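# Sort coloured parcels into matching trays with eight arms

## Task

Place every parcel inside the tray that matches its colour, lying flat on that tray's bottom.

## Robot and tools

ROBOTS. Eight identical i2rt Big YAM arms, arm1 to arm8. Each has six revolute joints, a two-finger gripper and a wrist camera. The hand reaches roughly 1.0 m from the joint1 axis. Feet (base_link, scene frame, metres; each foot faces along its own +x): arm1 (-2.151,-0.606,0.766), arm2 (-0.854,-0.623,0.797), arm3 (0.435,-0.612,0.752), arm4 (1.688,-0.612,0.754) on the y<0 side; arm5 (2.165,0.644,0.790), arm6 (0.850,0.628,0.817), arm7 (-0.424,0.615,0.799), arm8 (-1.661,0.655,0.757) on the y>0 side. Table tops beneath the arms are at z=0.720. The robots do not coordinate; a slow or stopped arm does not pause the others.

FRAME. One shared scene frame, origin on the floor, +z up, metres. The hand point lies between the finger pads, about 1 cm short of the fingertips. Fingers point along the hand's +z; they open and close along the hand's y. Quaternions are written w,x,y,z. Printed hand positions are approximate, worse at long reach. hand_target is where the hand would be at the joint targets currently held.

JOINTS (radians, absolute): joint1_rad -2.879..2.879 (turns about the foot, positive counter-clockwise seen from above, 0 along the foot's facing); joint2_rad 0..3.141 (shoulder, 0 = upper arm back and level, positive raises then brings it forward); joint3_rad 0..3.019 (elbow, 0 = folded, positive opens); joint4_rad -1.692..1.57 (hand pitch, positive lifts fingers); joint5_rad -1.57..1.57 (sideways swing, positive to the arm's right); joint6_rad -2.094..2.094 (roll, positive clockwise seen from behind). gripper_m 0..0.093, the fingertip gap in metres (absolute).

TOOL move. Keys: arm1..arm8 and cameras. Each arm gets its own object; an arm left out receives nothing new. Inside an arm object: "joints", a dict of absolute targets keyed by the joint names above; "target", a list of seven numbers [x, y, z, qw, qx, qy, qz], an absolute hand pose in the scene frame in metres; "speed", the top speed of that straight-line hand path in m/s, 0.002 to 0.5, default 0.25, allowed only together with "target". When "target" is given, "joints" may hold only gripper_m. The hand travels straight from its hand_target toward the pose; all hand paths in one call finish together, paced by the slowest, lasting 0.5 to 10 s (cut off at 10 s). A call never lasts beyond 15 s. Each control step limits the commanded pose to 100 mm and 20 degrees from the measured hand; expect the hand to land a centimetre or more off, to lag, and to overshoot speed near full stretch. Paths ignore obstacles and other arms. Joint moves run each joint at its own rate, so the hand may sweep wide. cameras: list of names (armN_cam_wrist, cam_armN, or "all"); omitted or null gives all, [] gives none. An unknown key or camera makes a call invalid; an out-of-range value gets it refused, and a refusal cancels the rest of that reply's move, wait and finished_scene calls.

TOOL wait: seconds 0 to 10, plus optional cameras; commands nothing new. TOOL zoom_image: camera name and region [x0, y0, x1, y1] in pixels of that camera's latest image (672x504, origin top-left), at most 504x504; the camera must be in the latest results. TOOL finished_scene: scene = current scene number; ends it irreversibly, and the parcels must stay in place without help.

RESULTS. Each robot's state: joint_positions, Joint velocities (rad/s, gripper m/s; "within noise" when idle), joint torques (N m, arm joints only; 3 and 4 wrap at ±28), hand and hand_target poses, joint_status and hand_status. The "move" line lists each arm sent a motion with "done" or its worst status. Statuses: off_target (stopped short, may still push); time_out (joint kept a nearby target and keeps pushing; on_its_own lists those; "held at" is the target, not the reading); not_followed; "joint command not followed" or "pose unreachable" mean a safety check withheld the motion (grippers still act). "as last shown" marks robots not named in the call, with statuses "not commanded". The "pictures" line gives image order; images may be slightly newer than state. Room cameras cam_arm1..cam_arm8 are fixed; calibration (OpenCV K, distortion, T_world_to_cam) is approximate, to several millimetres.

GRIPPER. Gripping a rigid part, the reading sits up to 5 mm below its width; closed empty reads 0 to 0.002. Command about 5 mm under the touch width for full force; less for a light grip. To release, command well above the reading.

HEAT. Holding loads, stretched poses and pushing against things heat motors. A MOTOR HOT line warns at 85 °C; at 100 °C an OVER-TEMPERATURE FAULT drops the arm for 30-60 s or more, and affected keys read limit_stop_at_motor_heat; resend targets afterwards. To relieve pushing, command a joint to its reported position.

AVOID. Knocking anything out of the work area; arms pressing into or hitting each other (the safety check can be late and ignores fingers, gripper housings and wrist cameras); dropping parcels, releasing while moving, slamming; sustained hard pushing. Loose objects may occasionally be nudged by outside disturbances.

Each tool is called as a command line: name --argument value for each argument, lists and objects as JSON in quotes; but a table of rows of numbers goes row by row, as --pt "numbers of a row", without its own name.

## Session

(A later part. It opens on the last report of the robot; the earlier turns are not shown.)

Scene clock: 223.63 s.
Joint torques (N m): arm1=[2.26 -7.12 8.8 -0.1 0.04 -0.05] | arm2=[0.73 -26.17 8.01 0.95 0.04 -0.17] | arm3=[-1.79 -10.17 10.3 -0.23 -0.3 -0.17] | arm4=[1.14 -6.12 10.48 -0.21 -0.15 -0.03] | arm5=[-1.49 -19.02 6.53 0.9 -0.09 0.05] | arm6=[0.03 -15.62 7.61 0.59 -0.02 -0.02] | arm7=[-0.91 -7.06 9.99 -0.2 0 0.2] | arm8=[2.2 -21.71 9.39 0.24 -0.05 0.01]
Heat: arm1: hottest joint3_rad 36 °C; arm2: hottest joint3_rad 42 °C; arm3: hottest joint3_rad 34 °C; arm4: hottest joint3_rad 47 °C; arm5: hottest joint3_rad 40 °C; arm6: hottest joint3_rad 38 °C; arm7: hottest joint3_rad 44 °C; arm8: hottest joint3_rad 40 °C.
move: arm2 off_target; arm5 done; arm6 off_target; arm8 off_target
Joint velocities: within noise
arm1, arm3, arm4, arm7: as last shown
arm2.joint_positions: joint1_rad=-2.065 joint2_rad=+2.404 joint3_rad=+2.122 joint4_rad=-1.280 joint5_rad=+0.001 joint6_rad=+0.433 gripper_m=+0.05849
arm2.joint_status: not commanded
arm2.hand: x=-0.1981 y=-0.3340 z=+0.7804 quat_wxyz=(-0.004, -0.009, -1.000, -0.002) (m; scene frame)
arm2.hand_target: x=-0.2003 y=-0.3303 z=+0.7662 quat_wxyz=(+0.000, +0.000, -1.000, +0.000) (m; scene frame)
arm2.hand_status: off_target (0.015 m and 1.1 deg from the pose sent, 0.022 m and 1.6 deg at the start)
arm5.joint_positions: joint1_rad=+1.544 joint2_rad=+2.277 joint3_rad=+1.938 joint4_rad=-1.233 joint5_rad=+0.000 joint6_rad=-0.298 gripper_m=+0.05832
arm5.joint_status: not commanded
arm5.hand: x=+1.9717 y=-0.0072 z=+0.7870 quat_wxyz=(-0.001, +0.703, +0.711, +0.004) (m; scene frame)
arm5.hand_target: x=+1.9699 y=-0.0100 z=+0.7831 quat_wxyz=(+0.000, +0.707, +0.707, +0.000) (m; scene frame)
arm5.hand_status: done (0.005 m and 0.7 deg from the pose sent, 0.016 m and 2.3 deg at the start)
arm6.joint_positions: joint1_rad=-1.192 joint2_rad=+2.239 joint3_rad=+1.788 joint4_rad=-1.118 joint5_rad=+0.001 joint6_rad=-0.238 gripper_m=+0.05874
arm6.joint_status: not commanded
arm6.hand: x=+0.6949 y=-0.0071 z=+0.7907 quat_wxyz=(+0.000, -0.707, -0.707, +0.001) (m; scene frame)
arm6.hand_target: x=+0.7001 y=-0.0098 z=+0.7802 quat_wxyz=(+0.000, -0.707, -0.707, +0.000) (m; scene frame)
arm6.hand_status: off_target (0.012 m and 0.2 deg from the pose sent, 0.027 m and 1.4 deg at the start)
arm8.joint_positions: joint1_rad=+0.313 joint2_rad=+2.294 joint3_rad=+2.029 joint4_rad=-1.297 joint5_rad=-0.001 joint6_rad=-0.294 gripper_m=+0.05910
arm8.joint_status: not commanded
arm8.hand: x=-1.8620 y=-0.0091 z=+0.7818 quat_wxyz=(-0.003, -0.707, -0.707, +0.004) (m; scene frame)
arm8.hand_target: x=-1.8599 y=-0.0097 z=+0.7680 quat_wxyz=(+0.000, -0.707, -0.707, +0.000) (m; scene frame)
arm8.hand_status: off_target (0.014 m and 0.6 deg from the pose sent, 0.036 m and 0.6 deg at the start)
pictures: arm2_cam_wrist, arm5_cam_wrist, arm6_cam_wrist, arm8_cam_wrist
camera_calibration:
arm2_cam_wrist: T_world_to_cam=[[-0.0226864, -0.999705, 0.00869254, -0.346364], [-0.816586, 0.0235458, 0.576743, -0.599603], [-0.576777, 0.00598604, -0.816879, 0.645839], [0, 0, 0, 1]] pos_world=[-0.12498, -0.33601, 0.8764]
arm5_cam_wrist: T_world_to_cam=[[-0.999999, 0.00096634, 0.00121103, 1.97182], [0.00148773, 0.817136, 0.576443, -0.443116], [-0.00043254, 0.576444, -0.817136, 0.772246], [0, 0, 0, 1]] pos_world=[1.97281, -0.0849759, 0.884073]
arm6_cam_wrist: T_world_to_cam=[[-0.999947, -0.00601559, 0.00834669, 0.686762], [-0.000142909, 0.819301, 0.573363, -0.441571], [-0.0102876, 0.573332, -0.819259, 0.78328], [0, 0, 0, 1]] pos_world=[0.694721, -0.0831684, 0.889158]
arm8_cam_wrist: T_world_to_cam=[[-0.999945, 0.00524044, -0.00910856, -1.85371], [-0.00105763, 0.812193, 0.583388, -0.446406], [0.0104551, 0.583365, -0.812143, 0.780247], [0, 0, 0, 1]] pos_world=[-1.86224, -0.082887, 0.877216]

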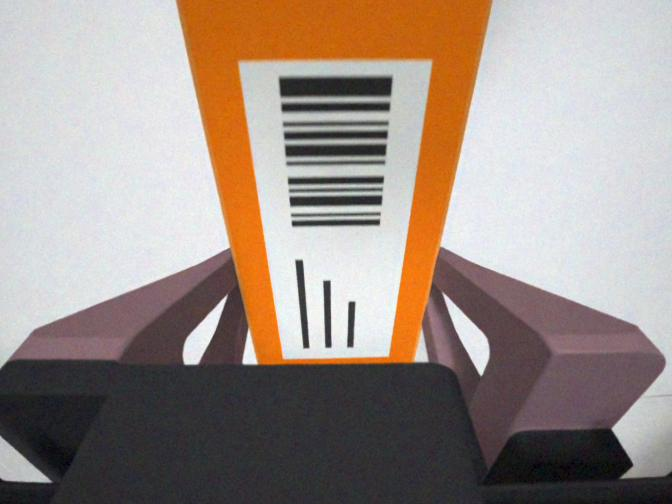

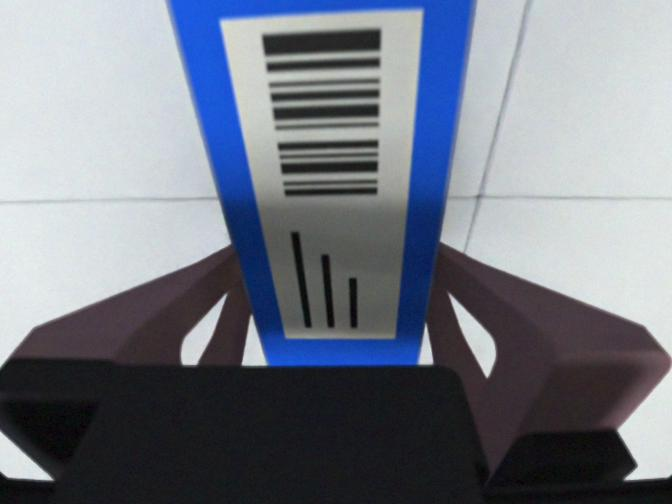

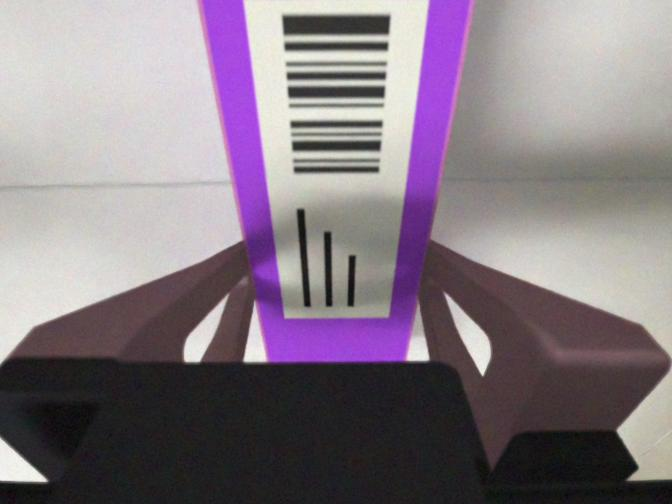

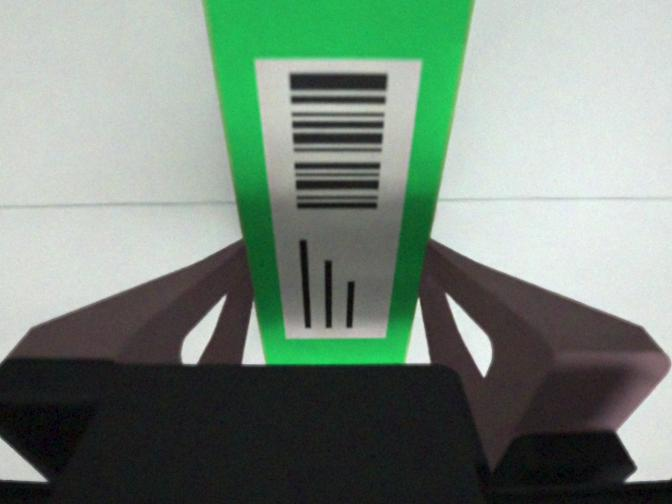

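move --arm5 '{"target":[1.97,-0.01,0.768,0,0.7071,0.7071,0],"speed":0.05}' --arm6 '{"target":[0.70,-0.01,0.773,0,0.7071,0.7071,0],"speed":0.05}' --cameras '[]'

move --arm5 '{"joints":{"gripper_m":0.093}}' --arm8 '{"joints":{"gripper_m":0.093}}' --arm6 '{"joints":{"gripper_m":0.093}}' --arm2 '{"joints":{"gripper_m":0.093}}' --cameras '[]'

move --arm5 '{"target":[1.97,-0.01,0.90,0,0.7071,0.7071,0],"speed":0.35}' --arm8 '{"target":[-1.86,-0.01,0.90,0,0.7071,0.7071,0],"speed":0.35}' --arm6 '{"target":[0.70,-0.01,0.90,0,0.7071,0.7071,0],"speed":0.35}' --arm2 '{"target":[-0.2,-0.33,0.90,0,0,1,0],"speed":0.35}' --cameras '["arm2_cam_wrist","arm5_cam_wrist","arm6_cam_wrist","arm8_cam_wrist"]'

move --arm5 '{"target":[2.067,0.319,1.06,0,0.7071,0.7071,0],"speed":0.5}' --arm8 '{"target":[-1.76,0.33,1.05,0,0.7071,0.7071,0],"speed":0.5}' --arm6 '{"target":[0.771,0.297,1.07,0,0.7071,0.7071,0],"speed":0.5}' --arm2 '{"target":[-0.544,-0.484,1.06,0,0,1,0],"speed":0.5}' --cameras '[]'

move --arm4 '{"target":[1.97,0.01,0.90,0,0.7071,-0.7071,0],"speed":0.4}' --arm1 '{"target":[-1.86,0.01,0.90,0,0.7071,-0.7071,0],"speed":0.4}' --arm3 '{"target":[-0.2,-0.33,0.90,0,1,0,0],"speed":0.4}' --cameras '["arm4_cam_wrist","arm1_cam_wrist","arm3_cam_wrist"]'

Scene clock: 244.20 s.
Joint torques (N m): arm1=[1.96 -6.65 8.84 -0.12 0.03 -0.08] | arm2=[0.73 -26.23 8.01 0.94 0.04 -0.17] | arm3=[-1.79 -10.17 10.33 -0.24 -0.3 -0.16] | arm4=[1.14 -6.07 10.5 -0.21 -0.16 -0.03] | arm5=[-0.79 -17.44 5.75 1.39 -0.11 0.05] | arm6=[0.03 -15.03 7.23 0.98 -0.01 -0.02] | arm7=[-0.79 -7.06 10.02 -0.23 0 0.21] | arm8=[2.14 -21.89 9.39 0.31 -0.07 0]
Heat: arm1: hottest joint3_rad 36 °C; arm2: hottest joint3_rad 40 °C; arm3: hottest joint3_rad 34 °C; arm4: hottest joint3_rad 47 °C; arm5: hottest joint3_rad 40 °C; arm6: hottest joint3_rad 37 °C; arm7: hottest joint3_rad 44 °C; arm8: hottest joint3_rad 40 °C.
move: arm5 off_target; arm6 off_target
Joint velocities: within noise
arm1, arm2, arm3, arm4, arm7, arm8: as last shown
arm2.hand: x=-0.1980 y=-0.3340 z=+0.7804 quat_wxyz=(-0.004, -0.009, -1.000, -0.002) (m; scene frame)
arm2.hand_target: x=-0.2002 y=-0.3303 z=+0.7662 quat_wxyz=(+0.000, +0.000, -1.000, +0.000) (m; scene frame)
arm5.joint_positions: joint1_rad=+1.544 joint2_rad=+2.277 joint3_rad=+1.934 joint4_rad=-1.218 joint5_rad=+0.000 joint6_rad=-0.298 gripper_m=+0.05832
arm5.joint_status: not commanded
arm5.hand: x=+1.9712 y=-0.0089 z=+0.7854 quat_wxyz=(+0.001, +0.703, +0.711, +0.000) (m; scene frame)
arm5.hand_target: x=+1.9700 y=-0.0096 z=+0.7684 quat_wxyz=(+0.000, +0.707, +0.707, +0.000) (m; scene frame)
arm5.hand_status: off_target (0.017 m and 0.6 deg from the pose sent, 0.019 m and 0.8 deg at the start)
arm6.joint_positions: joint1_rad=-1.192 joint2_rad=+2.239 joint3_rad=+1.788 joint4_rad=-1.114 joint5_rad=+0.000 joint6_rad=-0.238 gripper_m=+0.05874
arm6.joint_status: not commanded
arm6.hand: x=+0.6948 y=-0.0079 z=+0.7907 quat_wxyz=(-0.001, -0.707, -0.707, +0.003) (m; scene frame)
arm6.hand_target: x=+0.7001 y=-0.0095 z=+0.7734 quat_wxyz=(+0.000, -0.707, -0.707, +0.000) (m; scene frame)
arm6.hand_status: off_target (0.019 m and 0.3 deg from the pose sent, 0.019 m and 0.2 deg at the start)
pictures: none
No camera images: "cameras" was empty.

Scene clock: 245.00 s.
Joint torques (N m): arm1=[1.96 -6.83 8.81 -0.02 0.04 -0.06] | arm2=[0.73 -26.17 8.02 0.94 0.04 -0.17] | arm3=[-1.73 -10.17 10.33 -0.25 -0.3 -0.15] | arm4=[1.14 -6.12 10.48 -0.2 -0.15 -0.03] | arm5=[-1.32 -19.02 6.48 0.76 -0.06 0.05] | arm6=[0.03 -15.97 7.6 0.58 0 -0.02] | arm7=[-0.91 -6.95 10.04 -0.27 0.01 0.21] | arm8=[2.2 -21.89 9.43 0.27 -0.05 0]
Heat: arm1: hottest joint3_rad 36 °C; arm2: hottest joint3_rad 40 °C; arm3: hottest joint3_rad 34 °C; arm4: hottest joint3_rad 47 °C; arm5: hottest joint2_rad 39 °C; arm6: hottest joint3_rad 37 °C; arm7: hottest joint3_rad 44 °C; arm8: hottest joint3_rad 39 °C.
move: arm2 done; arm5 done; arm6 done; arm8 done
Joint velocities: within noise
arm1, arm3, arm4, arm7: as last shown
arm2.joint_positions: joint1_rad=-2.065 joint2_rad=+2.404 joint3_rad=+2.122 joint4_rad=-1.280 joint5_rad=+0.001 joint6_rad=+0.433 gripper_m=+0.09290
arm2.joint_status: all done
arm2.hand: x=-0.1980 y=-0.3340 z=+0.7804 quat_wxyz=(-0.004, -0.009, -1.000, -0.002) (m; scene frame)
arm2.hand_target: x=-0.2002 y=-0.3303 z=+0.7662 quat_wxyz=(+0.000, +0.000, -1.000, +0.000) (m; scene frame)
arm2.hand_status: not commanded
arm5.joint_positions: joint1_rad=+1.544 joint2_rad=+2.299 joint3_rad=+1.922 joint4_rad=-1.205 joint5_rad=+0.000 joint6_rad=-0.297 gripper_m=+0.09287
arm5.joint_status: all done
arm5.hand: x=+1.9723 y=-0.0048 z=+0.7672 quat_wxyz=(-0.003, +0.704, +0.710, +0.008) (m; scene frame)
arm5.hand_target: x=+1.9700 y=-0.0094 z=+0.7681 quat_wxyz=(+0.000, +0.707, +0.707, +0.000) (m; scene frame)
arm5.hand_status: not commanded
arm6.joint_positions: joint1_rad=-1.192 joint2_rad=+2.251 joint3_rad=+1.783 joint4_rad=-1.104 joint5_rad=+0.000 joint6_rad=-0.238 gripper_m=+0.09288
arm6.joint_status: all done
arm6.hand: x=+0.6952 y=-0.0064 z=+0.7811 quat_wxyz=(+0.000, -0.707, -0.707, +0.000) (m; scene frame)
arm6.hand_target: x=+0.7002 y=-0.0094 z=+0.7732 quat_wxyz=(+0.000, -0.707, -0.707, +0.000) (m; scene frame)
arm6.hand_status: not commanded
arm8.joint_positions: joint1_rad=+0.313 joint2_rad=+2.294 joint3_rad=+2.029 joint4_rad=-1.297 joint5_rad=-0.001 joint6_rad=-0.294 gripper_m=+0.09291
arm8.joint_status: all done
arm8.hand: x=-1.8620 y=-0.0091 z=+0.7818 quat_wxyz=(-0.003, -0.707, -0.707, +0.004) (m; scene frame)
arm8.hand_target: x=-1.8599 y=-0.0097 z=+0.7680 quat_wxyz=(+0.000, -0.707, -0.707, +0.000) (m; scene frame)
arm8.hand_status: not commanded
pictures: none
No camera images: "cameras" was empty.

Scene clock: 246.53 s.
Joint torques (N m): arm1=[2.26 -6.71 8.76 -0.03 0.02 -0.08] | arm2=[0.73 -25.52 11.58 0.16 0.04 -0.16] | arm3=[-1.67 -10.11 10.33 -0.24 -0.29 -0.16] | arm4=[1.14 -6.12 10.48 -0.21 -0.15 -0.03] | arm5=[-0.85 -18.55 9.59 -0.16 -0.09 0.03] | arm6=[0.03 -17.2 11.77 -0.23 -0.02 -0.02] | arm7=[-0.97 -7 10.06 -0.21 0 0.2] | arm8=[2.14 -21.6 14.56 -0.59 -0.04 -0.01]
Heat: arm1: hottest joint3_rad 36 °C; arm2: hottest joint3_rad 40 °C; arm3: hottest joint3_rad 34 °C; arm4: hottest joint3_rad 47 °C; arm5: hottest joint3_rad 40 °C; arm6: hottest joint3_rad 38 °C; arm7: hottest joint3_rad 44 °C; arm8: hottest joint3_rad 40 °C.
move: arm2 done; arm5 off_target; arm6 off_target; arm8 off_target
Joint velocities: within noise
arm1, arm3, arm4, arm7: as last shown
arm2.joint_positions: joint1_rad=-2.065 joint2_rad=+2.318 joint3_rad=+2.282 joint4_rad=-1.543 joint5_rad=+0.001 joint6_rad=+0.433 gripper_m=+0.09292
arm2.joint_status: not commanded
arm2.hand: x=-0.2054 y=-0.3374 z=+0.9003 quat_wxyz=(+0.003, -0.009, -1.000, +0.002) (m; scene frame)
arm2.hand_target: x=-0.2003 y=-0.3303 z=+0.9001 quat_wxyz=(-0.001, +0.000, -1.000, +0.000) (m; scene frame)
arm2.hand_status: done (0.009 m and 1.1 deg from the pose sent, 0.120 m and 1.1 deg at the start; pose on its path clipped on 3 of 46 steps)
arm5.joint_positions: joint1_rad=+1.544 joint2_rad=+2.193 joint3_rad=+2.058 joint4_rad=-1.455 joint5_rad=+0.000 joint6_rad=-0.297 gripper_m=+0.09288
arm5.joint_status: not commanded
arm5.hand: x=+1.9734 y=-0.0004 z=+0.8874 quat_wxyz=(-0.005, +0.704, +0.710, +0.012) (m; scene frame)
arm5.hand_target: x=+1.9700 y=-0.0095 z=+0.9002 quat_wxyz=(+0.000, +0.707, +0.707, +0.000) (m; scene frame)
arm5.hand_status: off_target (0.016 m and 1.6 deg from the pose sent, 0.133 m and 1.2 deg at the start; pose on its path clipped on 5 of 46 steps)
arm6.joint_positions: joint1_rad=-1.192 joint2_rad=+2.143 joint3_rad=+1.866 joint4_rad=-1.337 joint5_rad=+0.000 joint6_rad=-0.238 gripper_m=+0.09289
arm6.joint_status: not commanded
arm6.hand: x=+0.6982 y=+0.0058 z=+0.8790 quat_wxyz=(+0.011, -0.707, -0.707, -0.018) (m; scene frame)
arm6.hand_target: x=+0.7003 y=-0.0091 z=+0.9003 quat_wxyz=(+0.000, -0.707, -0.707, +0.000) (m; scene frame)
arm6.hand_status: off_target (0.026 m and 2.5 deg from the pose sent, 0.119 m and 0.1 deg at the start; pose on its path clipped on 4 of 46 steps)
arm8.joint_positions: joint1_rad=+0.313 joint2_rad=+2.230 joint3_rad=+2.209 joint4_rad=-1.572 joint5_rad=-0.001 joint6_rad=-0.294 gripper_m=+0.09293
arm8.joint_status: not commanded
arm8.hand: x=-1.8590 y=+0.0010 z=+0.8924 quat_wxyz=(+0.005, -0.707, -0.707, -0.010) (m; scene frame)
arm8.hand_target: x=-1.8598 y=-0.0094 z=+0.9000 quat_wxyz=(+0.000, -0.707, -0.707, +0.000) (m; scene frame)
arm8.hand_status: off_target (0.013 m and 1.3 deg from the pose sent, 0.118 m and 0.6 deg at the start; pose on its path clipped on 3 of 46 steps)
pictures: arm2_cam_wrist, arm5_cam_wrist, arm6_cam_wrist, arm8_cam_wrist
camera_calibration:
arm2_cam_wrist: T_world_to_cam=[[-0.0224864, -0.999625, 0.0156548, -0.35715], [-0.807842, 0.0273926, 0.588763, -0.682383], [-0.58897, 0.000592561, -0.808154, 0.727378], [0, 0, 0, 1]] pos_world=[-0.130885, -0.338755, 0.995186]
arm5_cam_wrist: T_world_to_cam=[[-0.999993, 0.00170879, -0.00336564, 1.97748], [-0.000606995, 0.807254, 0.590205, -0.514574], [0.00372547, 0.590202, -0.807247, 0.833347], [0, 0, 0, 1]] pos_world=[1.97405, -0.0798312, 0.983076]
arm6_cam_wrist: T_world_to_cam=[[-0.999975, -0.00609522, -0.00350272, 0.699838], [-0.00696764, 0.79311, 0.609039, -0.529249], [-0.000934185, 0.609048, -0.793132, 0.818628], [0, 0, 0, 1]] pos_world=[0.696898, -0.0745664, 0.974065]
arm8_cam_wrist: T_world_to_cam=[[-0.99982, 0.00564197, -0.0180999, -1.8415], [-0.00651994, 0.794141, 0.607699, -0.550898], [0.0178025, 0.607708, -0.793961, 0.861548], [0, 0, 0, 1]] pos_world=[-1.8601, -0.0756892, 0.985485]

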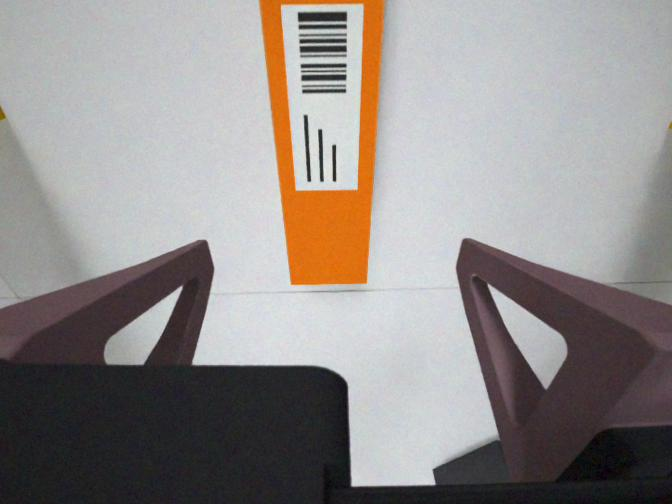

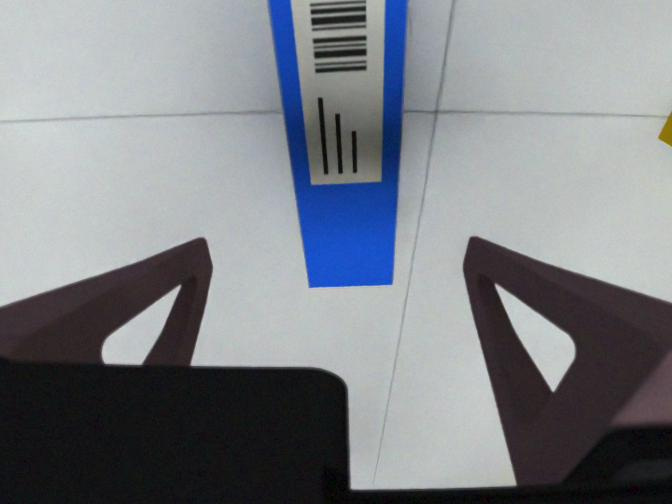

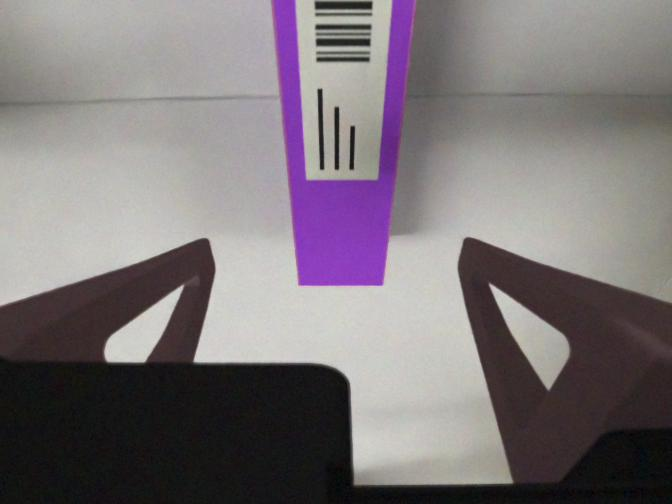

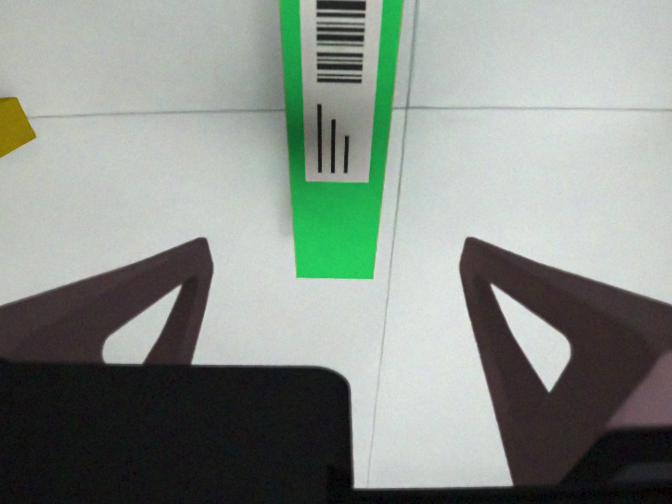

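Scene clock: 248.30 s.
Joint torques (N m): arm1=[2.14 -6.42 8.76 -0.14 0.02 -0.07] | arm2=[0.85 -8.64 8.32 0.21 0.04 -0.15] | arm3=[-1.67 -10.29 10.32 -0.24 -0.3 -0.16] | arm4=[1.14 -6.12 10.48 -0.21 -0.16 -0.03] | arm5=[-0.97 -5.71 7.21 -0.1 -0.09 0.06] | arm6=[-0.26 -6.3 8.61 -0.12 0 -0.05] | arm7=[-0.79 -7.12 10.02 -0.2 0 0.2] | arm8=[1.9 -6.71 9.54 -0.53 -0.04 -0.04]
Heat: arm1: hottest joint3_rad 36 °C; arm2: hottest joint3_rad 40 °C; arm3: hottest joint3_rad 34 °C; arm4: hottest joint3_rad 47 °C; arm5: hottest joint3_rad 39 °C; arm6: hottest joint3_rad 37 °C; arm7: hottest joint3_rad 44 °C; arm8: hottest joint3_rad 40 °C.
move: arm2 done; arm5 done; arm6 done; arm8 done
Joint velocities: within noise
arm1, arm3, arm4, arm7: as last shown
arm2.joint_positions: joint1_rad=-2.065 joint2_rad=+1.216 joint3_rad=+1.224 joint4_rad=-1.558 joint5_rad=+0.001 joint6_rad=+0.433 gripper_m=+0.09292
arm2.joint_status: not commanded
arm2.hand: x=-0.5417 y=-0.4860 z=+1.0641 quat_wxyz=(-0.010, -0.009, -1.000, -0.004) (m; scene frame)
arm2.hand_target: x=-0.5440 y=-0.4841 z=+1.0600 quat_wxyz=(+0.000, +0.000, -1.000, +0.000) (m; scene frame)
arm2.hand_status: done (0.005 m and 1.6 deg from the pose sent, 0.402 m and 1.1 deg at the start; pose on its path clipped on 15 of 53 steps)
arm5.joint_positions: joint1_rad=+1.544 joint2_rad=+1.212 joint3_rad=+1.234 joint4_rad=-1.575 joint5_rad=+0.000 joint6_rad=-0.297 gripper_m=+0.09288
arm5.joint_status: not commanded
arm5.hand: x=+2.0672 y=+0.3179 z=+1.0597 quat_wxyz=(+0.003, +0.704, +0.710, -0.005) (m; scene frame)
arm5.hand_target: x=+2.0669 y=+0.3190 z=+1.0599 quat_wxyz=(+0.000, +0.707, +0.707, +0.000) (m; scene frame)
arm5.hand_status: done (0.001 m and 0.8 deg from the pose sent, 0.375 m and 1.6 deg at the start; pose on its path clipped on 8 of 53 steps)
arm6.joint_positions: joint1_rad=-1.192 joint2_rad=+1.235 joint3_rad=+1.196 joint4_rad=-1.532 joint5_rad=+0.000 joint6_rad=-0.238 gripper_m=+0.09289
arm6.joint_status: not commanded
arm6.hand: x=+0.7688 y=+0.2952 z=+1.0667 quat_wxyz=(+0.000, -0.707, -0.707, +0.000) (m; scene frame)
arm6.hand_target: x=+0.7710 y=+0.2969 z=+1.0700 quat_wxyz=(+0.000, -0.707, -0.707, +0.000) (m; scene frame)
arm6.hand_status: done (0.004 m and 0.1 deg from the pose sent, 0.356 m and 2.5 deg at the start; pose on its path clipped on 13 of 53 steps)
arm8.joint_positions: joint1_rad=+0.313 joint2_rad=+1.219 joint3_rad=+1.308 joint4_rad=-1.635 joint5_rad=-0.001 joint6_rad=-0.294 gripper_m=+0.09293
arm8.joint_status: not commanded
arm8.hand: x=-1.7601 y=+0.3286 z=+1.0555 quat_wxyz=(-0.007, -0.707, -0.707, +0.011) (m; scene frame)
arm8.hand_target: x=-1.7600 y=+0.3301 z=+1.0501 quat_wxyz=(+0.000, -0.707, -0.707, +0.000) (m; scene frame)
arm8.hand_status: done (0.006 m and 1.5 deg from the pose sent, 0.378 m and 1.3 deg at the start; pose on its path clipped on 15 of 53 steps)
pictures: none
No camera images: "cameras" was empty.

Scene clock: 250.50 s.
Joint torques (N m): arm1=[1.85 -19.31 12.46 -0.16 -0.11 -0.04] | arm2=[0.85 -8.59 8.32 0.23 0.04 -0.15] | arm3=[-1.9 -23.47 14.35 -0.53 -0.31 -0.17] | arm4=[1.44 -16.97 14.68 -0.25 -0.02 0.04] | arm5=[-1.14 -5.42 7.17 -0.16 -0.1 0.06] | arm6=[-0.21 -6.3 8.61 -0.16 0 -0.06] | arm7=[-0.97 -7 10.03 -0.24 0 0.21] | arm8=[1.79 -6.65 9.51 -0.49 -0.06 -0.02]
Heat: arm1: hottest joint3_rad 36 °C; arm2: hottest joint3_rad 40 °C; arm3: hottest joint3_rad 34 °C; arm4: hottest joint3_rad 47 °C; arm5: hottest joint3_rad 39 °C; arm6: hottest joint3_rad 37 °C; arm7: hottest joint3_rad 44 °C; arm8: hottest joint3_rad 39 °C.
move: arm1 off_target; arm3 off_target; arm4 off_target
Joint velocities: within noise
arm1.joint_positions: joint1_rad=+1.539 joint2_rad=+2.163 joint3_rad=+2.096 joint4_rad=-1.510 joint5_rad=-0.005 joint6_rad=-0.439 gripper_m=+0.09314
arm1.joint_status: not commanded
arm1.hand: x=-1.8575 y=-0.0038 z=+0.8964 quat_wxyz=(+0.006, +0.701, -0.713, +0.004) (m; scene frame)
arm1.hand_target: x=-1.8605 y=+0.0094 z=+0.8998 quat_wxyz=(+0.000, +0.707, -0.707, +0.000) (m; scene frame)
arm1.hand_status: off_target (0.015 m and 1.2 deg from the pose sent, 0.361 m and 2.2 deg at the start)
arm2, arm5, arm6, arm7, arm8: as last shown
arm3.joint_positions: joint1_rad=+0.204 joint2_rad=+2.228 joint3_rad=+2.215 joint4_rad=-1.585 joint5_rad=-0.003 joint6_rad=-0.408 gripper_m=+0.09306
arm3.joint_status: not commanded
arm3.hand: x=-0.1919 y=-0.3427 z=+0.8876 quat_wxyz=(+0.004, +1.000, +0.001, +0.015) (m; scene frame)
arm3.hand_target: x=-0.1991 y=-0.3303 z=+0.9000 quat_wxyz=(-0.001, +1.000, +0.000, -0.001) (m; scene frame)
arm3.hand_status: off_target (0.020 m and 1.8 deg from the pose sent, 0.369 m and 1.0 deg at the start; pose on its path clipped on 11 of 66 steps)
arm4.joint_positions: joint1_rad=+0.182 joint2_rad=+2.146 joint3_rad=+2.124 joint4_rad=-1.542 joint5_rad=+0.004 joint6_rad=-0.423 gripper_m=+0.09312
arm4.joint_status: not commanded
arm4.hand: x=+1.9730 y=-0.0051 z=+0.9012 quat_wxyz=(+0.004, +0.702, -0.712, +0.000) (m; scene frame)
arm4.hand_target: x=+1.9697 y=+0.0093 z=+0.8999 quat_wxyz=(-0.001, +0.707, -0.707, +0.000) (m; scene frame)
arm4.hand_status: off_target (0.015 m and 0.9 deg from the pose sent, 0.356 m and 1.9 deg at the start)
arm5.hand: x=+2.0672 y=+0.3180 z=+1.0597 quat_wxyz=(+0.003, +0.704, +0.710, -0.004) (m; scene frame)
arm5.hand_target: x=+2.0670 y=+0.3190 z=+1.0599 quat_wxyz=(+0.000, +0.707, +0.707, +0.000) (m; scene frame)
arm6.hand: x=+0.7688 y=+0.2953 z=+1.0667 quat_wxyz=(+0.000, -0.707, -0.707, +0.000) (m; scene frame)
arm6.hand_target: x=+0.7710 y=+0.2970 z=+1.0700 quat_wxyz=(+0.000, -0.707, -0.707, +0.000) (m; scene frame)
pictures: arm1_cam_wrist, arm3_cam_wrist, arm4_cam_wrist
camera_calibration:
arm1_cam_wrist: T_world_to_cam=[[0.999449, -0.0322631, -0.0077824, 1.86439], [-0.0215965, -0.810284, 0.585639, -0.563463], [-0.0252005, -0.585148, -0.810535, 0.804104], [0, 0, 0, 1]] pos_world=[-1.85526, 0.074106, 0.99625]
arm3_cam_wrist: T_world_to_cam=[[0.00357282, 0.999992, 0.00197684, 0.340523], [0.79549, -0.00404005, 0.605953, -0.380754], [0.605956, -0.000592402, -0.795498, 0.946145], [0, 0, 0, 1]] pos_world=[-0.271653, -0.341498, 0.982702]
arm4_cam_wrist: T_world_to_cam=[[0.999981, 0.000421109, 0.00616892, -1.98106], [-0.00327543, -0.810125, 0.586248, -0.521226], [0.00524447, -0.586257, -0.810108, 0.841632], [0, 0, 0, 1]] pos_world=[1.9749, 0.0719887, 0.999602]

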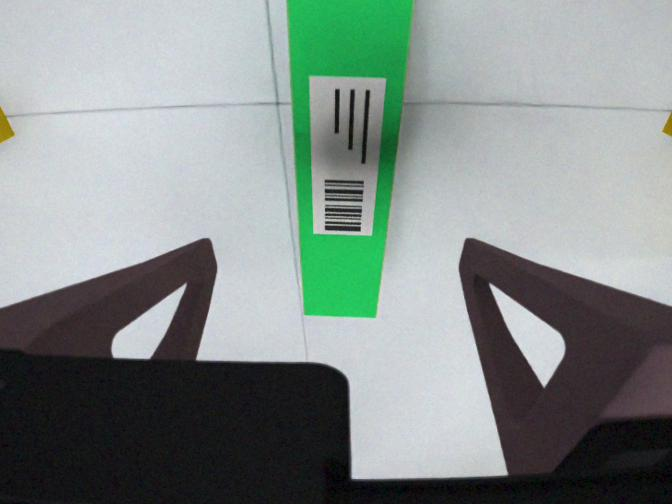

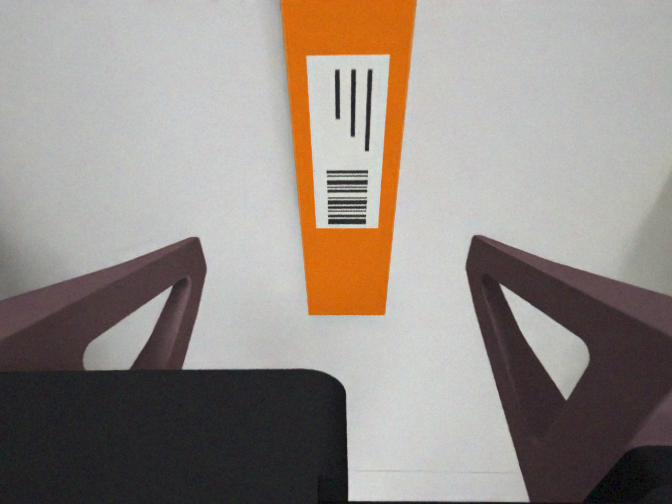

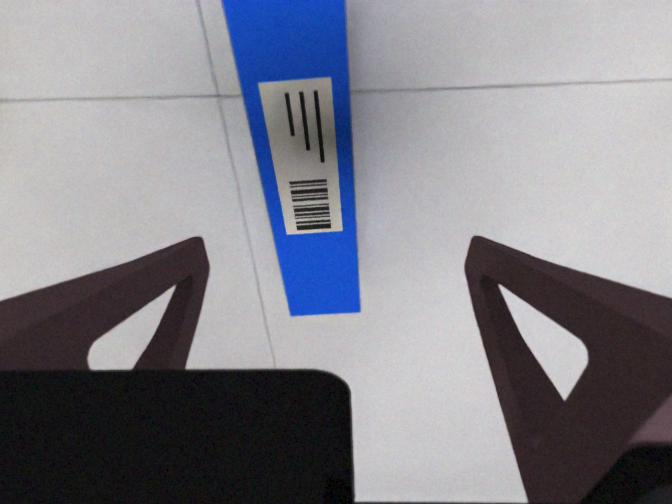

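move --arm4 '{"target":[1.962,0.01,0.785,0,0.7071,-0.7071,0],"speed":0.25}' --arm1 '{"target":[-1.86,0.01,0.785,0,0.7071,-0.7071,0],"speed":0.25}' --arm3 '{"target":[-0.2,-0.33,0.787,0,1,0,0],"speed":0.25}' --cameras '[]'

move --arm4 '{"joints":{"gripper_m":0.04}}' --arm1 '{"joints":{"gripper_m":0.04}}' --arm3 '{"joints":{"gripper_m":0.04}}' --cameras '[]'

move --arm4 '{"target":[1.965,0.0,0.90,0,0.7071,-0.7071,0],"speed":0.25}' --arm1 '{"target":[-1.86,0.0,0.90,0,0.7071,-0.7071,0],"speed":0.25}' --arm3 '{"target":[-0.19,-0.33,0.90,0,1,0,0],"speed":0.25}' --cameras '["arm4_cam_wrist","arm1_cam_wrist","arm3_cam_wrist"]'

move --arm4 '{"target":[1.830,-0.303,1.06,0,0.7071,-0.7071,0],"speed":0.4}' --arm1 '{"target":[-2.004,-0.299,1.06,0,0.7071,-0.7071,0],"speed":0.4}' --arm3 '{"target":[0.124,-0.474,1.06,0,1,0,0],"speed":0.4}' --cameras '[]'

move --arm4 '{"joints":{"joint1_rad":-1.88,"joint6_rad":0.0}}' --arm1 '{"joints":{"joint1_rad":-1.545,"joint6_rad":0.02}}' --arm3 '{"joints":{"joint1_rad":2.143,"joint6_rad":-0.18}}' --cameras '["cam_arm4","cam_arm1","cam_arm3"]'

Scene clock: 275.10 s.
Joint torques (N m): arm1=[2.02 -20.78 8.54 0.75 -0.06 -0.01] | arm2=[0.85 -8.64 8.31 0.23 0.04 -0.15] | arm3=[-1.73 -26.05 9.83 0.59 -0.3 -0.16] | arm4=[1.32 -18.32 10.41 0.72 -0.02 0.11] | arm5=[-1.26 -6.07 7.25 -0.17 -0.11 0.04] | arm6=[-0.21 -6.3 8.62 -0.14 0 -0.05] | arm7=[-0.97 -6.95 9.99 -0.25 0.02 0.2] | arm8=[1.73 -6.42 9.5 -0.44 -0.05 -0.04]
Heat: arm1: hottest joint3_rad 41 °C; arm2: hottest joint3_rad 40 °C; arm3: hottest joint3_rad 38 °C; arm4: hottest joint3_rad 49 °C; arm5: hottest joint3_rad 38 °C; arm6: hottest joint3_rad 37 °C; arm7: hottest joint3_rad 44 °C; arm8: hottest joint3_rad 38 °C.
move: arm1 off_target; arm3 off_target; arm4 off_target
Joint velocities: within noise
arm1.joint_positions: joint1_rad=+1.539 joint2_rad=+2.246 joint3_rad=+1.955 joint4_rad=-1.280 joint5_rad=-0.005 joint6_rad=-0.439 gripper_m=+0.09314
arm1.joint_status: not commanded
arm1.hand: x=-1.8535 y=+0.0025 z=+0.7890 quat_wxyz=(+0.003, +0.701, -0.713, +0.003) (m; scene frame)
arm1.hand_target: x=-1.8602 y=+0.0099 z=+0.7850 quat_wxyz=(+0.000, +0.707, -0.707, +0.000) (m; scene frame)
arm1.hand_status: off_target (0.011 m and 1.1 deg from the pose sent, 0.112 m and 1.2 deg at the start)
arm2, arm5, arm6, arm8: as last shown
arm3.joint_positions: joint1_rad=+0.204 joint2_rad=+2.295 joint3_rad=+2.049 joint4_rad=-1.351 joint5_rad=-0.003 joint6_rad=-0.408 gripper_m=+0.09306
arm3.joint_status: not commanded
arm3.hand: x=-0.1963 y=-0.3400 z=+0.7798 quat_wxyz=(+0.004, +1.000, +0.001, +0.014) (m; scene frame)
arm3.hand_target: x=-0.1998 y=-0.3300 z=+0.7873 quat_wxyz=(+0.000, +1.000, +0.000, +0.000) (m; scene frame)
arm3.hand_status: off_target (0.013 m and 1.7 deg from the pose sent, 0.102 m and 1.8 deg at the start)
arm4.joint_positions: joint1_rad=+0.193 joint2_rad=+2.210 joint3_rad=+1.952 joint4_rad=-1.298 joint5_rad=+0.005 joint6_rad=-0.421 gripper_m=+0.09312
arm4.joint_status: not commanded
arm4.hand: x=+1.9682 y=+0.0032 z=+0.7951 quat_wxyz=(+0.000, +0.705, -0.709, -0.001) (m; scene frame)
arm4.hand_target: x=+1.9618 y=+0.0097 z=+0.7850 quat_wxyz=(+0.000, +0.707, -0.707, +0.000) (m; scene frame)
arm4.hand_status: off_target (0.014 m and 0.3 deg from the pose sent, 0.118 m and 0.9 deg at the start)
arm7.joint_positions: joint1_rad=-1.016 joint2_rad=+1.214 joint3_rad=+1.233 joint4_rad=-1.549 joint5_rad=-0.002 joint6_rad=-0.099 gripper_m=+0.09310
arm7.joint_status: not commanded
arm7.hand: x=-0.4530 y=+0.2704 z=+1.0687 quat_wxyz=(-0.012, -0.702, -0.712, +0.014) (m; scene frame)
arm7.hand_target: x=-0.4554 y=+0.2731 z=+1.0658 quat_wxyz=(-0.006, -0.708, -0.707, +0.007) (m; scene frame)
arm7.hand_status: not commanded
pictures: none
No camera images: "cameras" was empty.

Scene clock: 275.80 s.
Joint torques (N m): arm1=[2.02 -20.48 8.66 0.76 -0.01 -0.04] | arm2=[0.85 -8.64 8.32 0.23 0.04 -0.15] | arm3=[-1.79 -25.52 9.68 0.58 -0.26 -0.17] | arm4=[1.32 -18.26 10.41 0.73 -0.03 0.11] | arm5=[-1.38 -5.48 7.21 -0.21 -0.07 0.05] | arm6=[-0.26 -6.36 8.61 -0.16 0 -0.06] | arm7=[-0.97 -7 10.02 -0.17 0.01 0.2] | arm8=[1.73 -6.53 9.54 -0.49 -0.06 -0.02]
Heat: arm1: hottest joint3_rad 41 °C; arm2: hottest joint3_rad 40 °C; arm3: hottest joint3_rad 38 °C; arm4: hottest joint3_rad 49 °C; arm5: hottest joint3_rad 38 °C; arm6: hottest joint3_rad 37 °C; arm7: hottest joint3_rad 44 °C; arm8: hottest joint3_rad 38 °C.
move: arm1 off_target; arm3 off_target; arm4 done
Joint velocities: within noise
arm1.joint_positions: joint1_rad=+1.539 joint2_rad=+2.246 joint3_rad=+1.955 joint4_rad=-1.280 joint5_rad=-0.005 joint6_rad=-0.439 gripper_m=+0.05857
arm1.joint_status: gripper_m off_target (ended at +0.05860, target +0.04000)
arm1.hand: x=-1.8536 y=+0.0025 z=+0.7890 quat_wxyz=(+0.003, +0.701, -0.713, +0.002) (m; scene frame)
arm1.hand_target: x=-1.8601 y=+0.0098 z=+0.7850 quat_wxyz=(+0.000, +0.707, -0.707, +0.000) (m; scene frame)
arm1.hand_status: not commanded
arm2, arm5, arm6, arm7, arm8: as last shown
arm3.joint_positions: joint1_rad=+0.204 joint2_rad=+2.295 joint3_rad=+2.049 joint4_rad=-1.351 joint5_rad=-0.004 joint6_rad=-0.408 gripper_m=+0.05785
arm3.joint_status: gripper_m off_target (ended at +0.05788, target +0.04000)
arm3.hand: x=-0.1963 y=-0.3401 z=+0.7798 quat_wxyz=(+0.004, +1.000, +0.001, +0.014) (m; scene frame)
arm3.hand_target: x=-0.1998 y=-0.3301 z=+0.7873 quat_wxyz=(+0.000, +1.000, +0.000, +0.000) (m; scene frame)
arm3.hand_status: not commanded
arm4.joint_positions: joint1_rad=+0.193 joint2_rad=+2.210 joint3_rad=+1.952 joint4_rad=-1.298 joint5_rad=+0.005 joint6_rad=-0.421 gripper_m=+0.04022
arm4.joint_status: all done
arm4.hand: x=+1.9682 y=+0.0032 z=+0.7951 quat_wxyz=(+0.000, +0.705, -0.709, -0.001) (m; scene frame)
arm4.hand_target: x=+1.9618 y=+0.0097 z=+0.7850 quat_wxyz=(+0.000, +0.707, -0.707, +0.000) (m; scene frame)
arm4.hand_status: not commanded
pictures: none
No camera images: "cameras" was empty.

Scene clock: 277.23 s.
Joint torques (N m): arm1=[1.32 -18.73 12.1 -0.21 -0.04 -0.07] | arm2=[0.91 -8.64 8.32 0.23 0.04 -0.15] | arm3=[-1.96 -26.17 14.26 -0.28 -0.24 -0.21] | arm4=[0.5 -17.67 14.04 -0.24 -0.03 0.04] | arm5=[-0.85 -5.71 7.09 0.01 -0.09 0.03] | arm6=[-0.09 -6.24 8.61 -0.14 0 -0.06] | arm7=[-0.85 -7.06 10.03 -0.17 0.02 0.2] | arm8=[1.85 -6.89 9.52 -0.47 -0.04 -0.02]
Heat: arm1: hottest joint3_rad 41 °C; arm2: hottest joint3_rad 40 °C; arm3: hottest joint3_rad 37 °C; arm4: hottest joint3_rad 49 °C; arm5: hottest joint3_rad 38 °C; arm6: hottest joint3_rad 37 °C; arm7: hottest joint3_rad 44 °C; arm8: hottest joint3_rad 37 °C.
move: arm1 off_target; arm3 off_target; arm4 off_target
Joint velocities: within noise
arm1.joint_positions: joint1_rad=+1.539 joint2_rad=+2.135 joint3_rad=+2.050 joint4_rad=-1.489 joint5_rad=-0.005 joint6_rad=-0.443 gripper_m=+0.05857
arm1.joint_status: not commanded
arm1.hand: x=-1.8609 y=-0.0105 z=+0.8968 quat_wxyz=(+0.005, +0.702, -0.712, +0.003) (m; scene frame)
arm1.hand_target: x=-1.8602 y=-0.0004 z=+0.8999 quat_wxyz=(+0.000, +0.707, -0.707, +0.000) (m; scene frame)
arm1.hand_status: off_target (0.011 m and 1.0 deg from the pose sent, 0.111 m and 1.1 deg at the start)
arm2, arm5, arm6, arm7, arm8: as last shown
arm3.joint_positions: joint1_rad=+0.200 joint2_rad=+2.223 joint3_rad=+2.146 joint4_rad=-1.556 joint5_rad=-0.004 joint6_rad=-0.410 gripper_m=+0.05785
arm3.joint_status: not commanded
arm3.hand: x=-0.1807 y=-0.3448 z=+0.8650 quat_wxyz=(+0.011, +0.999, -0.001, +0.031) (m; scene frame)
arm3.hand_target: x=-0.1882 y=-0.3307 z=+0.8999 quat_wxyz=(-0.001, +1.000, +0.000, +0.000) (m; scene frame)
arm3.hand_status: off_target (0.039 m and 3.8 deg from the pose sent, 0.121 m and 1.7 deg at the start; pose on its path clipped on 4 of 43 steps)
arm4.joint_positions: joint1_rad=+0.193 joint2_rad=+2.122 joint3_rad=+2.066 joint4_rad=-1.516 joint5_rad=+0.005 joint6_rad=-0.421 gripper_m=+0.04012
arm4.joint_status: not commanded
arm4.hand: x=+1.9628 y=-0.0105 z=+0.8948 quat_wxyz=(+0.007, +0.705, -0.709, +0.002) (m; scene frame)
arm4.hand_target: x=+1.9648 y=-0.0003 z=+0.9001 quat_wxyz=(-0.001, +0.707, -0.707, +0.000) (m; scene frame)
arm4.hand_status: off_target (0.012 m and 0.9 deg from the pose sent, 0.105 m and 0.3 deg at the start)
pictures: arm1_cam_wrist, arm3_cam_wrist, arm4_cam_wrist
camera_calibration:
arm1_cam_wrist: T_world_to_cam=[[0.99956, -0.0287898, -0.0071019, 1.86722], [-0.0192568, -0.812358, 0.58284, -0.562337], [-0.0225491, -0.582447, -0.812556, 0.807245], [0, 0, 0, 1]] pos_world=[-1.85902, 0.0671153, 0.996945]
arm3_cam_wrist: T_world_to_cam=[[0.00635794, 0.999896, -0.0129094, 0.355932], [0.775881, 0.0032115, 0.630871, -0.398565], [0.630847, -0.0140272, -0.77578, 0.904203], [0, 0, 0, 1]] pos_world=[-0.263439, -0.341932, 0.957501]
arm4_cam_wrist: T_world_to_cam=[[0.99995, 0.00928425, 0.00371353, -1.96847], [0.00528704, -0.806117, 0.591733, -0.543569], [0.00848733, -0.591684, -0.806126, 0.823338], [0, 0, 0, 1]] pos_world=[1.96426, 0.0672508, 0.992671]

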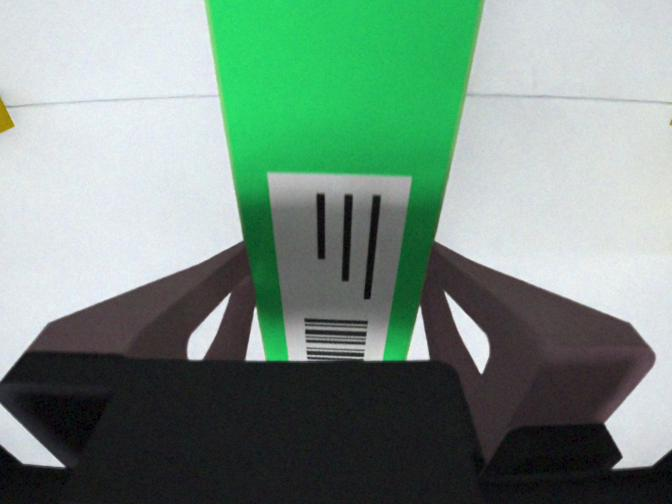

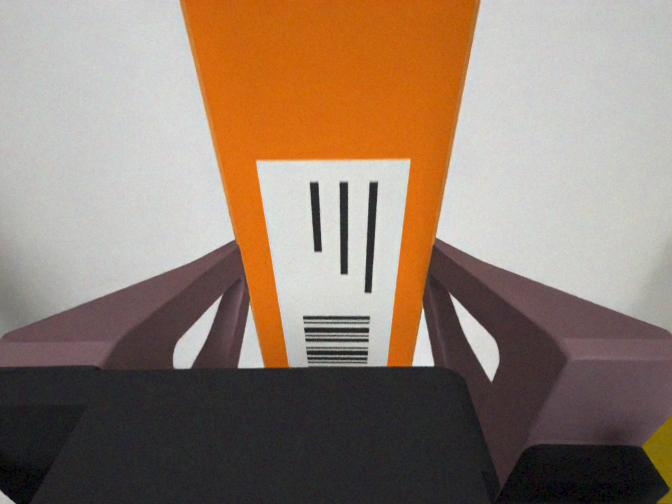

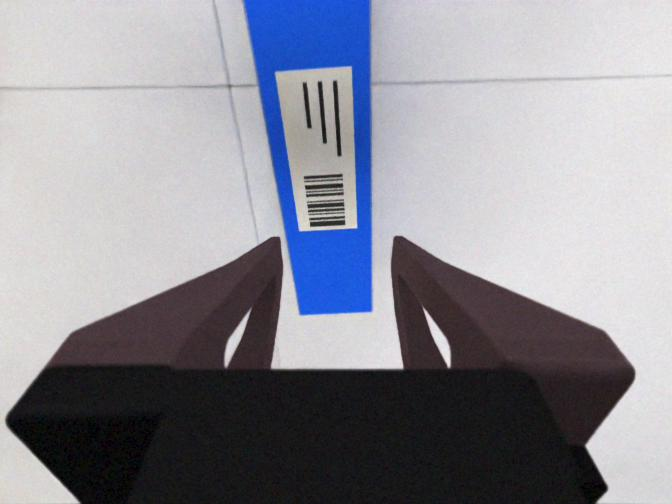

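Scene clock: 279.13 s.
Joint torques (N m): arm1=[1.32 -6.12 8.02 -0.13 -0.03 -0.07] | arm2=[0.85 -8.64 8.32 0.21 0.04 -0.15] | arm3=[-1.85 -10.11 9.43 -0.24 -0.29 -0.21] | arm4=[0.44 -6.07 9.59 -0.16 -0.03 0.04] | arm5=[-0.79 -5.77 7.2 -0.14 -0.07 0.02] | arm6=[-0.21 -6.24 8.61 -0.16 0 -0.05] | arm7=[-1.03 -6.89 9.99 -0.2 0 0.21] | arm8=[2.2 -6.89 9.59 -0.54 -0.07 -0.02]
Heat: arm1: hottest joint3_rad 41 °C; arm2: hottest joint3_rad 40 °C; arm3: hottest joint3_rad 37 °C; arm4: hottest joint3_rad 49 °C; arm5: hottest joint3_rad 38 °C; arm6: hottest joint3_rad 37 °C; arm7: hottest joint3_rad 44 °C; arm8: hottest joint3_rad 37 °C.
move: arm1 done; arm3 done; arm4 done
Joint velocities: within noise
arm1.joint_positions: joint1_rad=+1.539 joint2_rad=+1.211 joint3_rad=+1.317 joint4_rad=-1.638 joint5_rad=-0.005 joint6_rad=-0.449 gripper_m=+0.05857
arm1.joint_status: not commanded
arm1.hand: x=-2.0025 y=-0.2963 z=+1.0668 quat_wxyz=(-0.015, +0.705, -0.709, -0.004) (m; scene frame)
arm1.hand_target: x=-2.0040 y=-0.2990 z=+1.0602 quat_wxyz=(+0.000, +0.707, -0.707, +0.000) (m; scene frame)
arm1.hand_status: done (0.007 m and 1.8 deg from the pose sent, 0.361 m and 0.9 deg at the start)
arm2, arm5, arm6, arm7, arm8: as last shown
arm3.joint_positions: joint1_rad=+0.200 joint2_rad=+1.232 joint3_rad=+1.344 joint4_rad=-1.672 joint5_rad=-0.004 joint6_rad=-0.410 gripper_m=+0.05785
arm3.joint_status: not commanded
arm3.hand: x=+0.1197 y=-0.4771 z=+1.0581 quat_wxyz=(-0.003, +1.000, +0.000, -0.003) (m; scene frame)
arm3.hand_target: x=+0.1239 y=-0.4740 z=+1.0599 quat_wxyz=(+0.000, +1.000, +0.000, -0.001) (m; scene frame)
arm3.hand_status: done (0.006 m and 0.6 deg from the pose sent, 0.384 m and 3.7 deg at the start; pose on its path clipped on 9 of 57 steps; a joint's target at an end of its range on 20 of 57 steps)
arm4.joint_positions: joint1_rad=+0.193 joint2_rad=+1.206 joint3_rad=+1.347 joint4_rad=-1.672 joint5_rad=+0.005 joint6_rad=-0.421 gripper_m=+0.04012
arm4.joint_status: not commanded
arm4.hand: x=+1.8322 y=-0.3011 z=+1.0656 quat_wxyz=(-0.012, +0.705, -0.709, -0.005) (m; scene frame)
arm4.hand_target: x=+1.8300 y=-0.3031 z=+1.0601 quat_wxyz=(+0.000, +0.707, -0.707, +0.000) (m; scene frame)
arm4.hand_status: done (0.006 m and 1.5 deg from the pose sent, 0.361 m and 0.9 deg at the start)
pictures: none
No camera images: "cameras" was empty.

Scene clock: 282.03 s.
Joint torques (N m): arm1=[1.49 -6.59 8.02 -0.05 -0.01 0.08] | arm2=[0.85 -8.7 8.32 0.21 0.04 -0.15] | arm3=[-0.38 -10.05 9.42 -0.24 -0.11 0.12] | arm4=[0.03 -5.89 9.62 -0.12 -0.09 0.11] | arm5=[-0.44 -5.66 7.25 -0.13 -0.07 0.01] | arm6=[-0.21 -6.24 8.59 -0.16 0 -0.05] | arm7=[-0.85 -7.06 10.02 -0.2 0.01 0.21] | arm8=[1.96 -6.83 9.55 -0.49 -0.05 -0.05]
Heat: arm1: hottest joint3_rad 41 °C; arm2: hottest joint3_rad 40 °C; arm3: hottest joint3_rad 37 °C; arm4: hottest joint3_rad 48 °C; arm5: hottest joint3_rad 38 °C; arm6: hottest joint3_rad 37 °C; arm7: hottest joint3_rad 44 °C; arm8: hottest joint3_rad 37 °C.
move: arm1 done; arm3 done; arm4 done
Joint velocities: within noise
arm1.joint_positions: joint1_rad=-1.546 joint2_rad=+1.217 joint3_rad=+1.317 joint4_rad=-1.638 joint5_rad=-0.005 joint6_rad=+0.014 gripper_m=+0.05857
arm1.joint_status: all done
arm1.hand: x=-2.2847 y=-0.9187 z=+1.0704 quat_wxyz=(-0.017, -0.837, -0.547, +0.014) (m; scene frame)
arm1.hand_target: x=-2.2827 y=-0.9153 z=+1.0656 quat_wxyz=(-0.011, -0.838, -0.545, +0.003) (m; scene frame)
arm1.hand_status: not commanded
arm2, arm5, arm6, arm7, arm8: as last shown
arm3.joint_positions: joint1_rad=+2.141 joint2_rad=+1.232 joint3_rad=+1.344 joint4_rad=-1.672 joint5_rad=-0.009 joint6_rad=-0.196 gripper_m=+0.05785
arm3.joint_status: all done
arm3.hand: x=+0.4207 y=-0.9556 z=+1.0570 quat_wxyz=(+0.007, +0.650, +0.760, +0.002) (m; scene frame)
arm3.hand_target: x=+0.4216 y=-0.9530 z=+1.0588 quat_wxyz=(+0.005, +0.655, +0.755, +0.004) (m; scene frame)
arm3.hand_status: not commanded
arm4.joint_positions: joint1_rad=-1.883 joint2_rad=+1.206 joint3_rad=+1.347 joint4_rad=-1.672 joint5_rad=+0.008 joint6_rad=-0.007 gripper_m=+0.04012
arm4.joint_status: all done
arm4.hand: x=+1.8920 y=-0.8806 z=+1.0706 quat_wxyz=(-0.013, -0.446, -0.895, +0.019) (m; scene frame)
arm4.hand_target: x=+1.8911 y=-0.8779 z=+1.0650 quat_wxyz=(-0.001, -0.448, -0.894, +0.013) (m; scene frame)
arm4.hand_status: not commanded
pictures: cam_arm1, cam_arm3, cam_arm4

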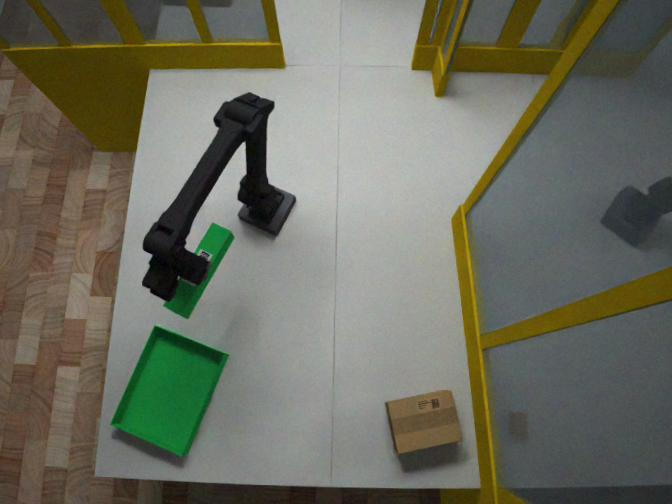

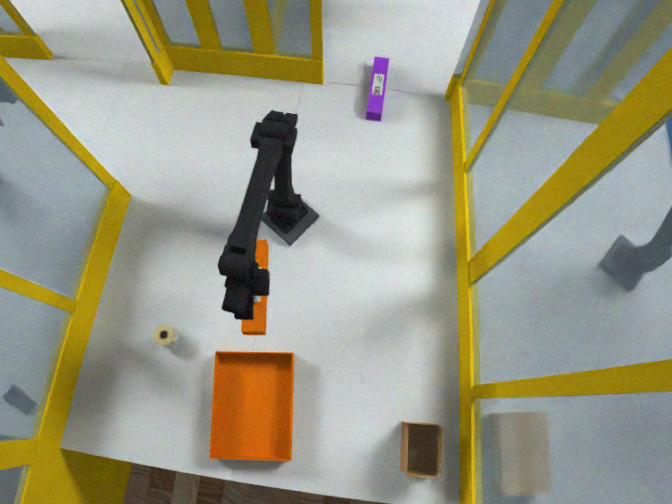

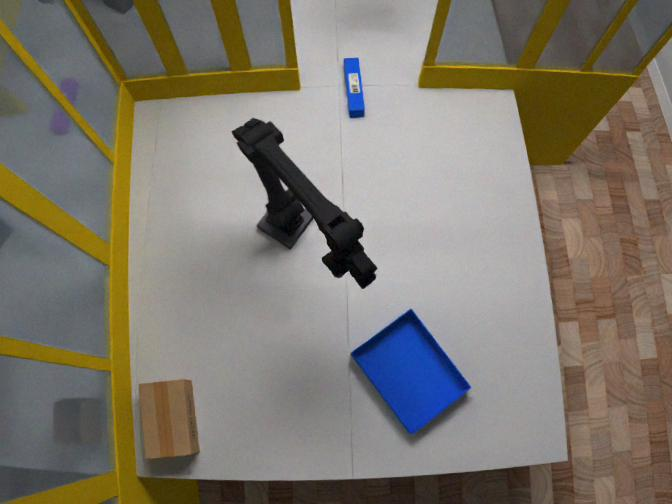

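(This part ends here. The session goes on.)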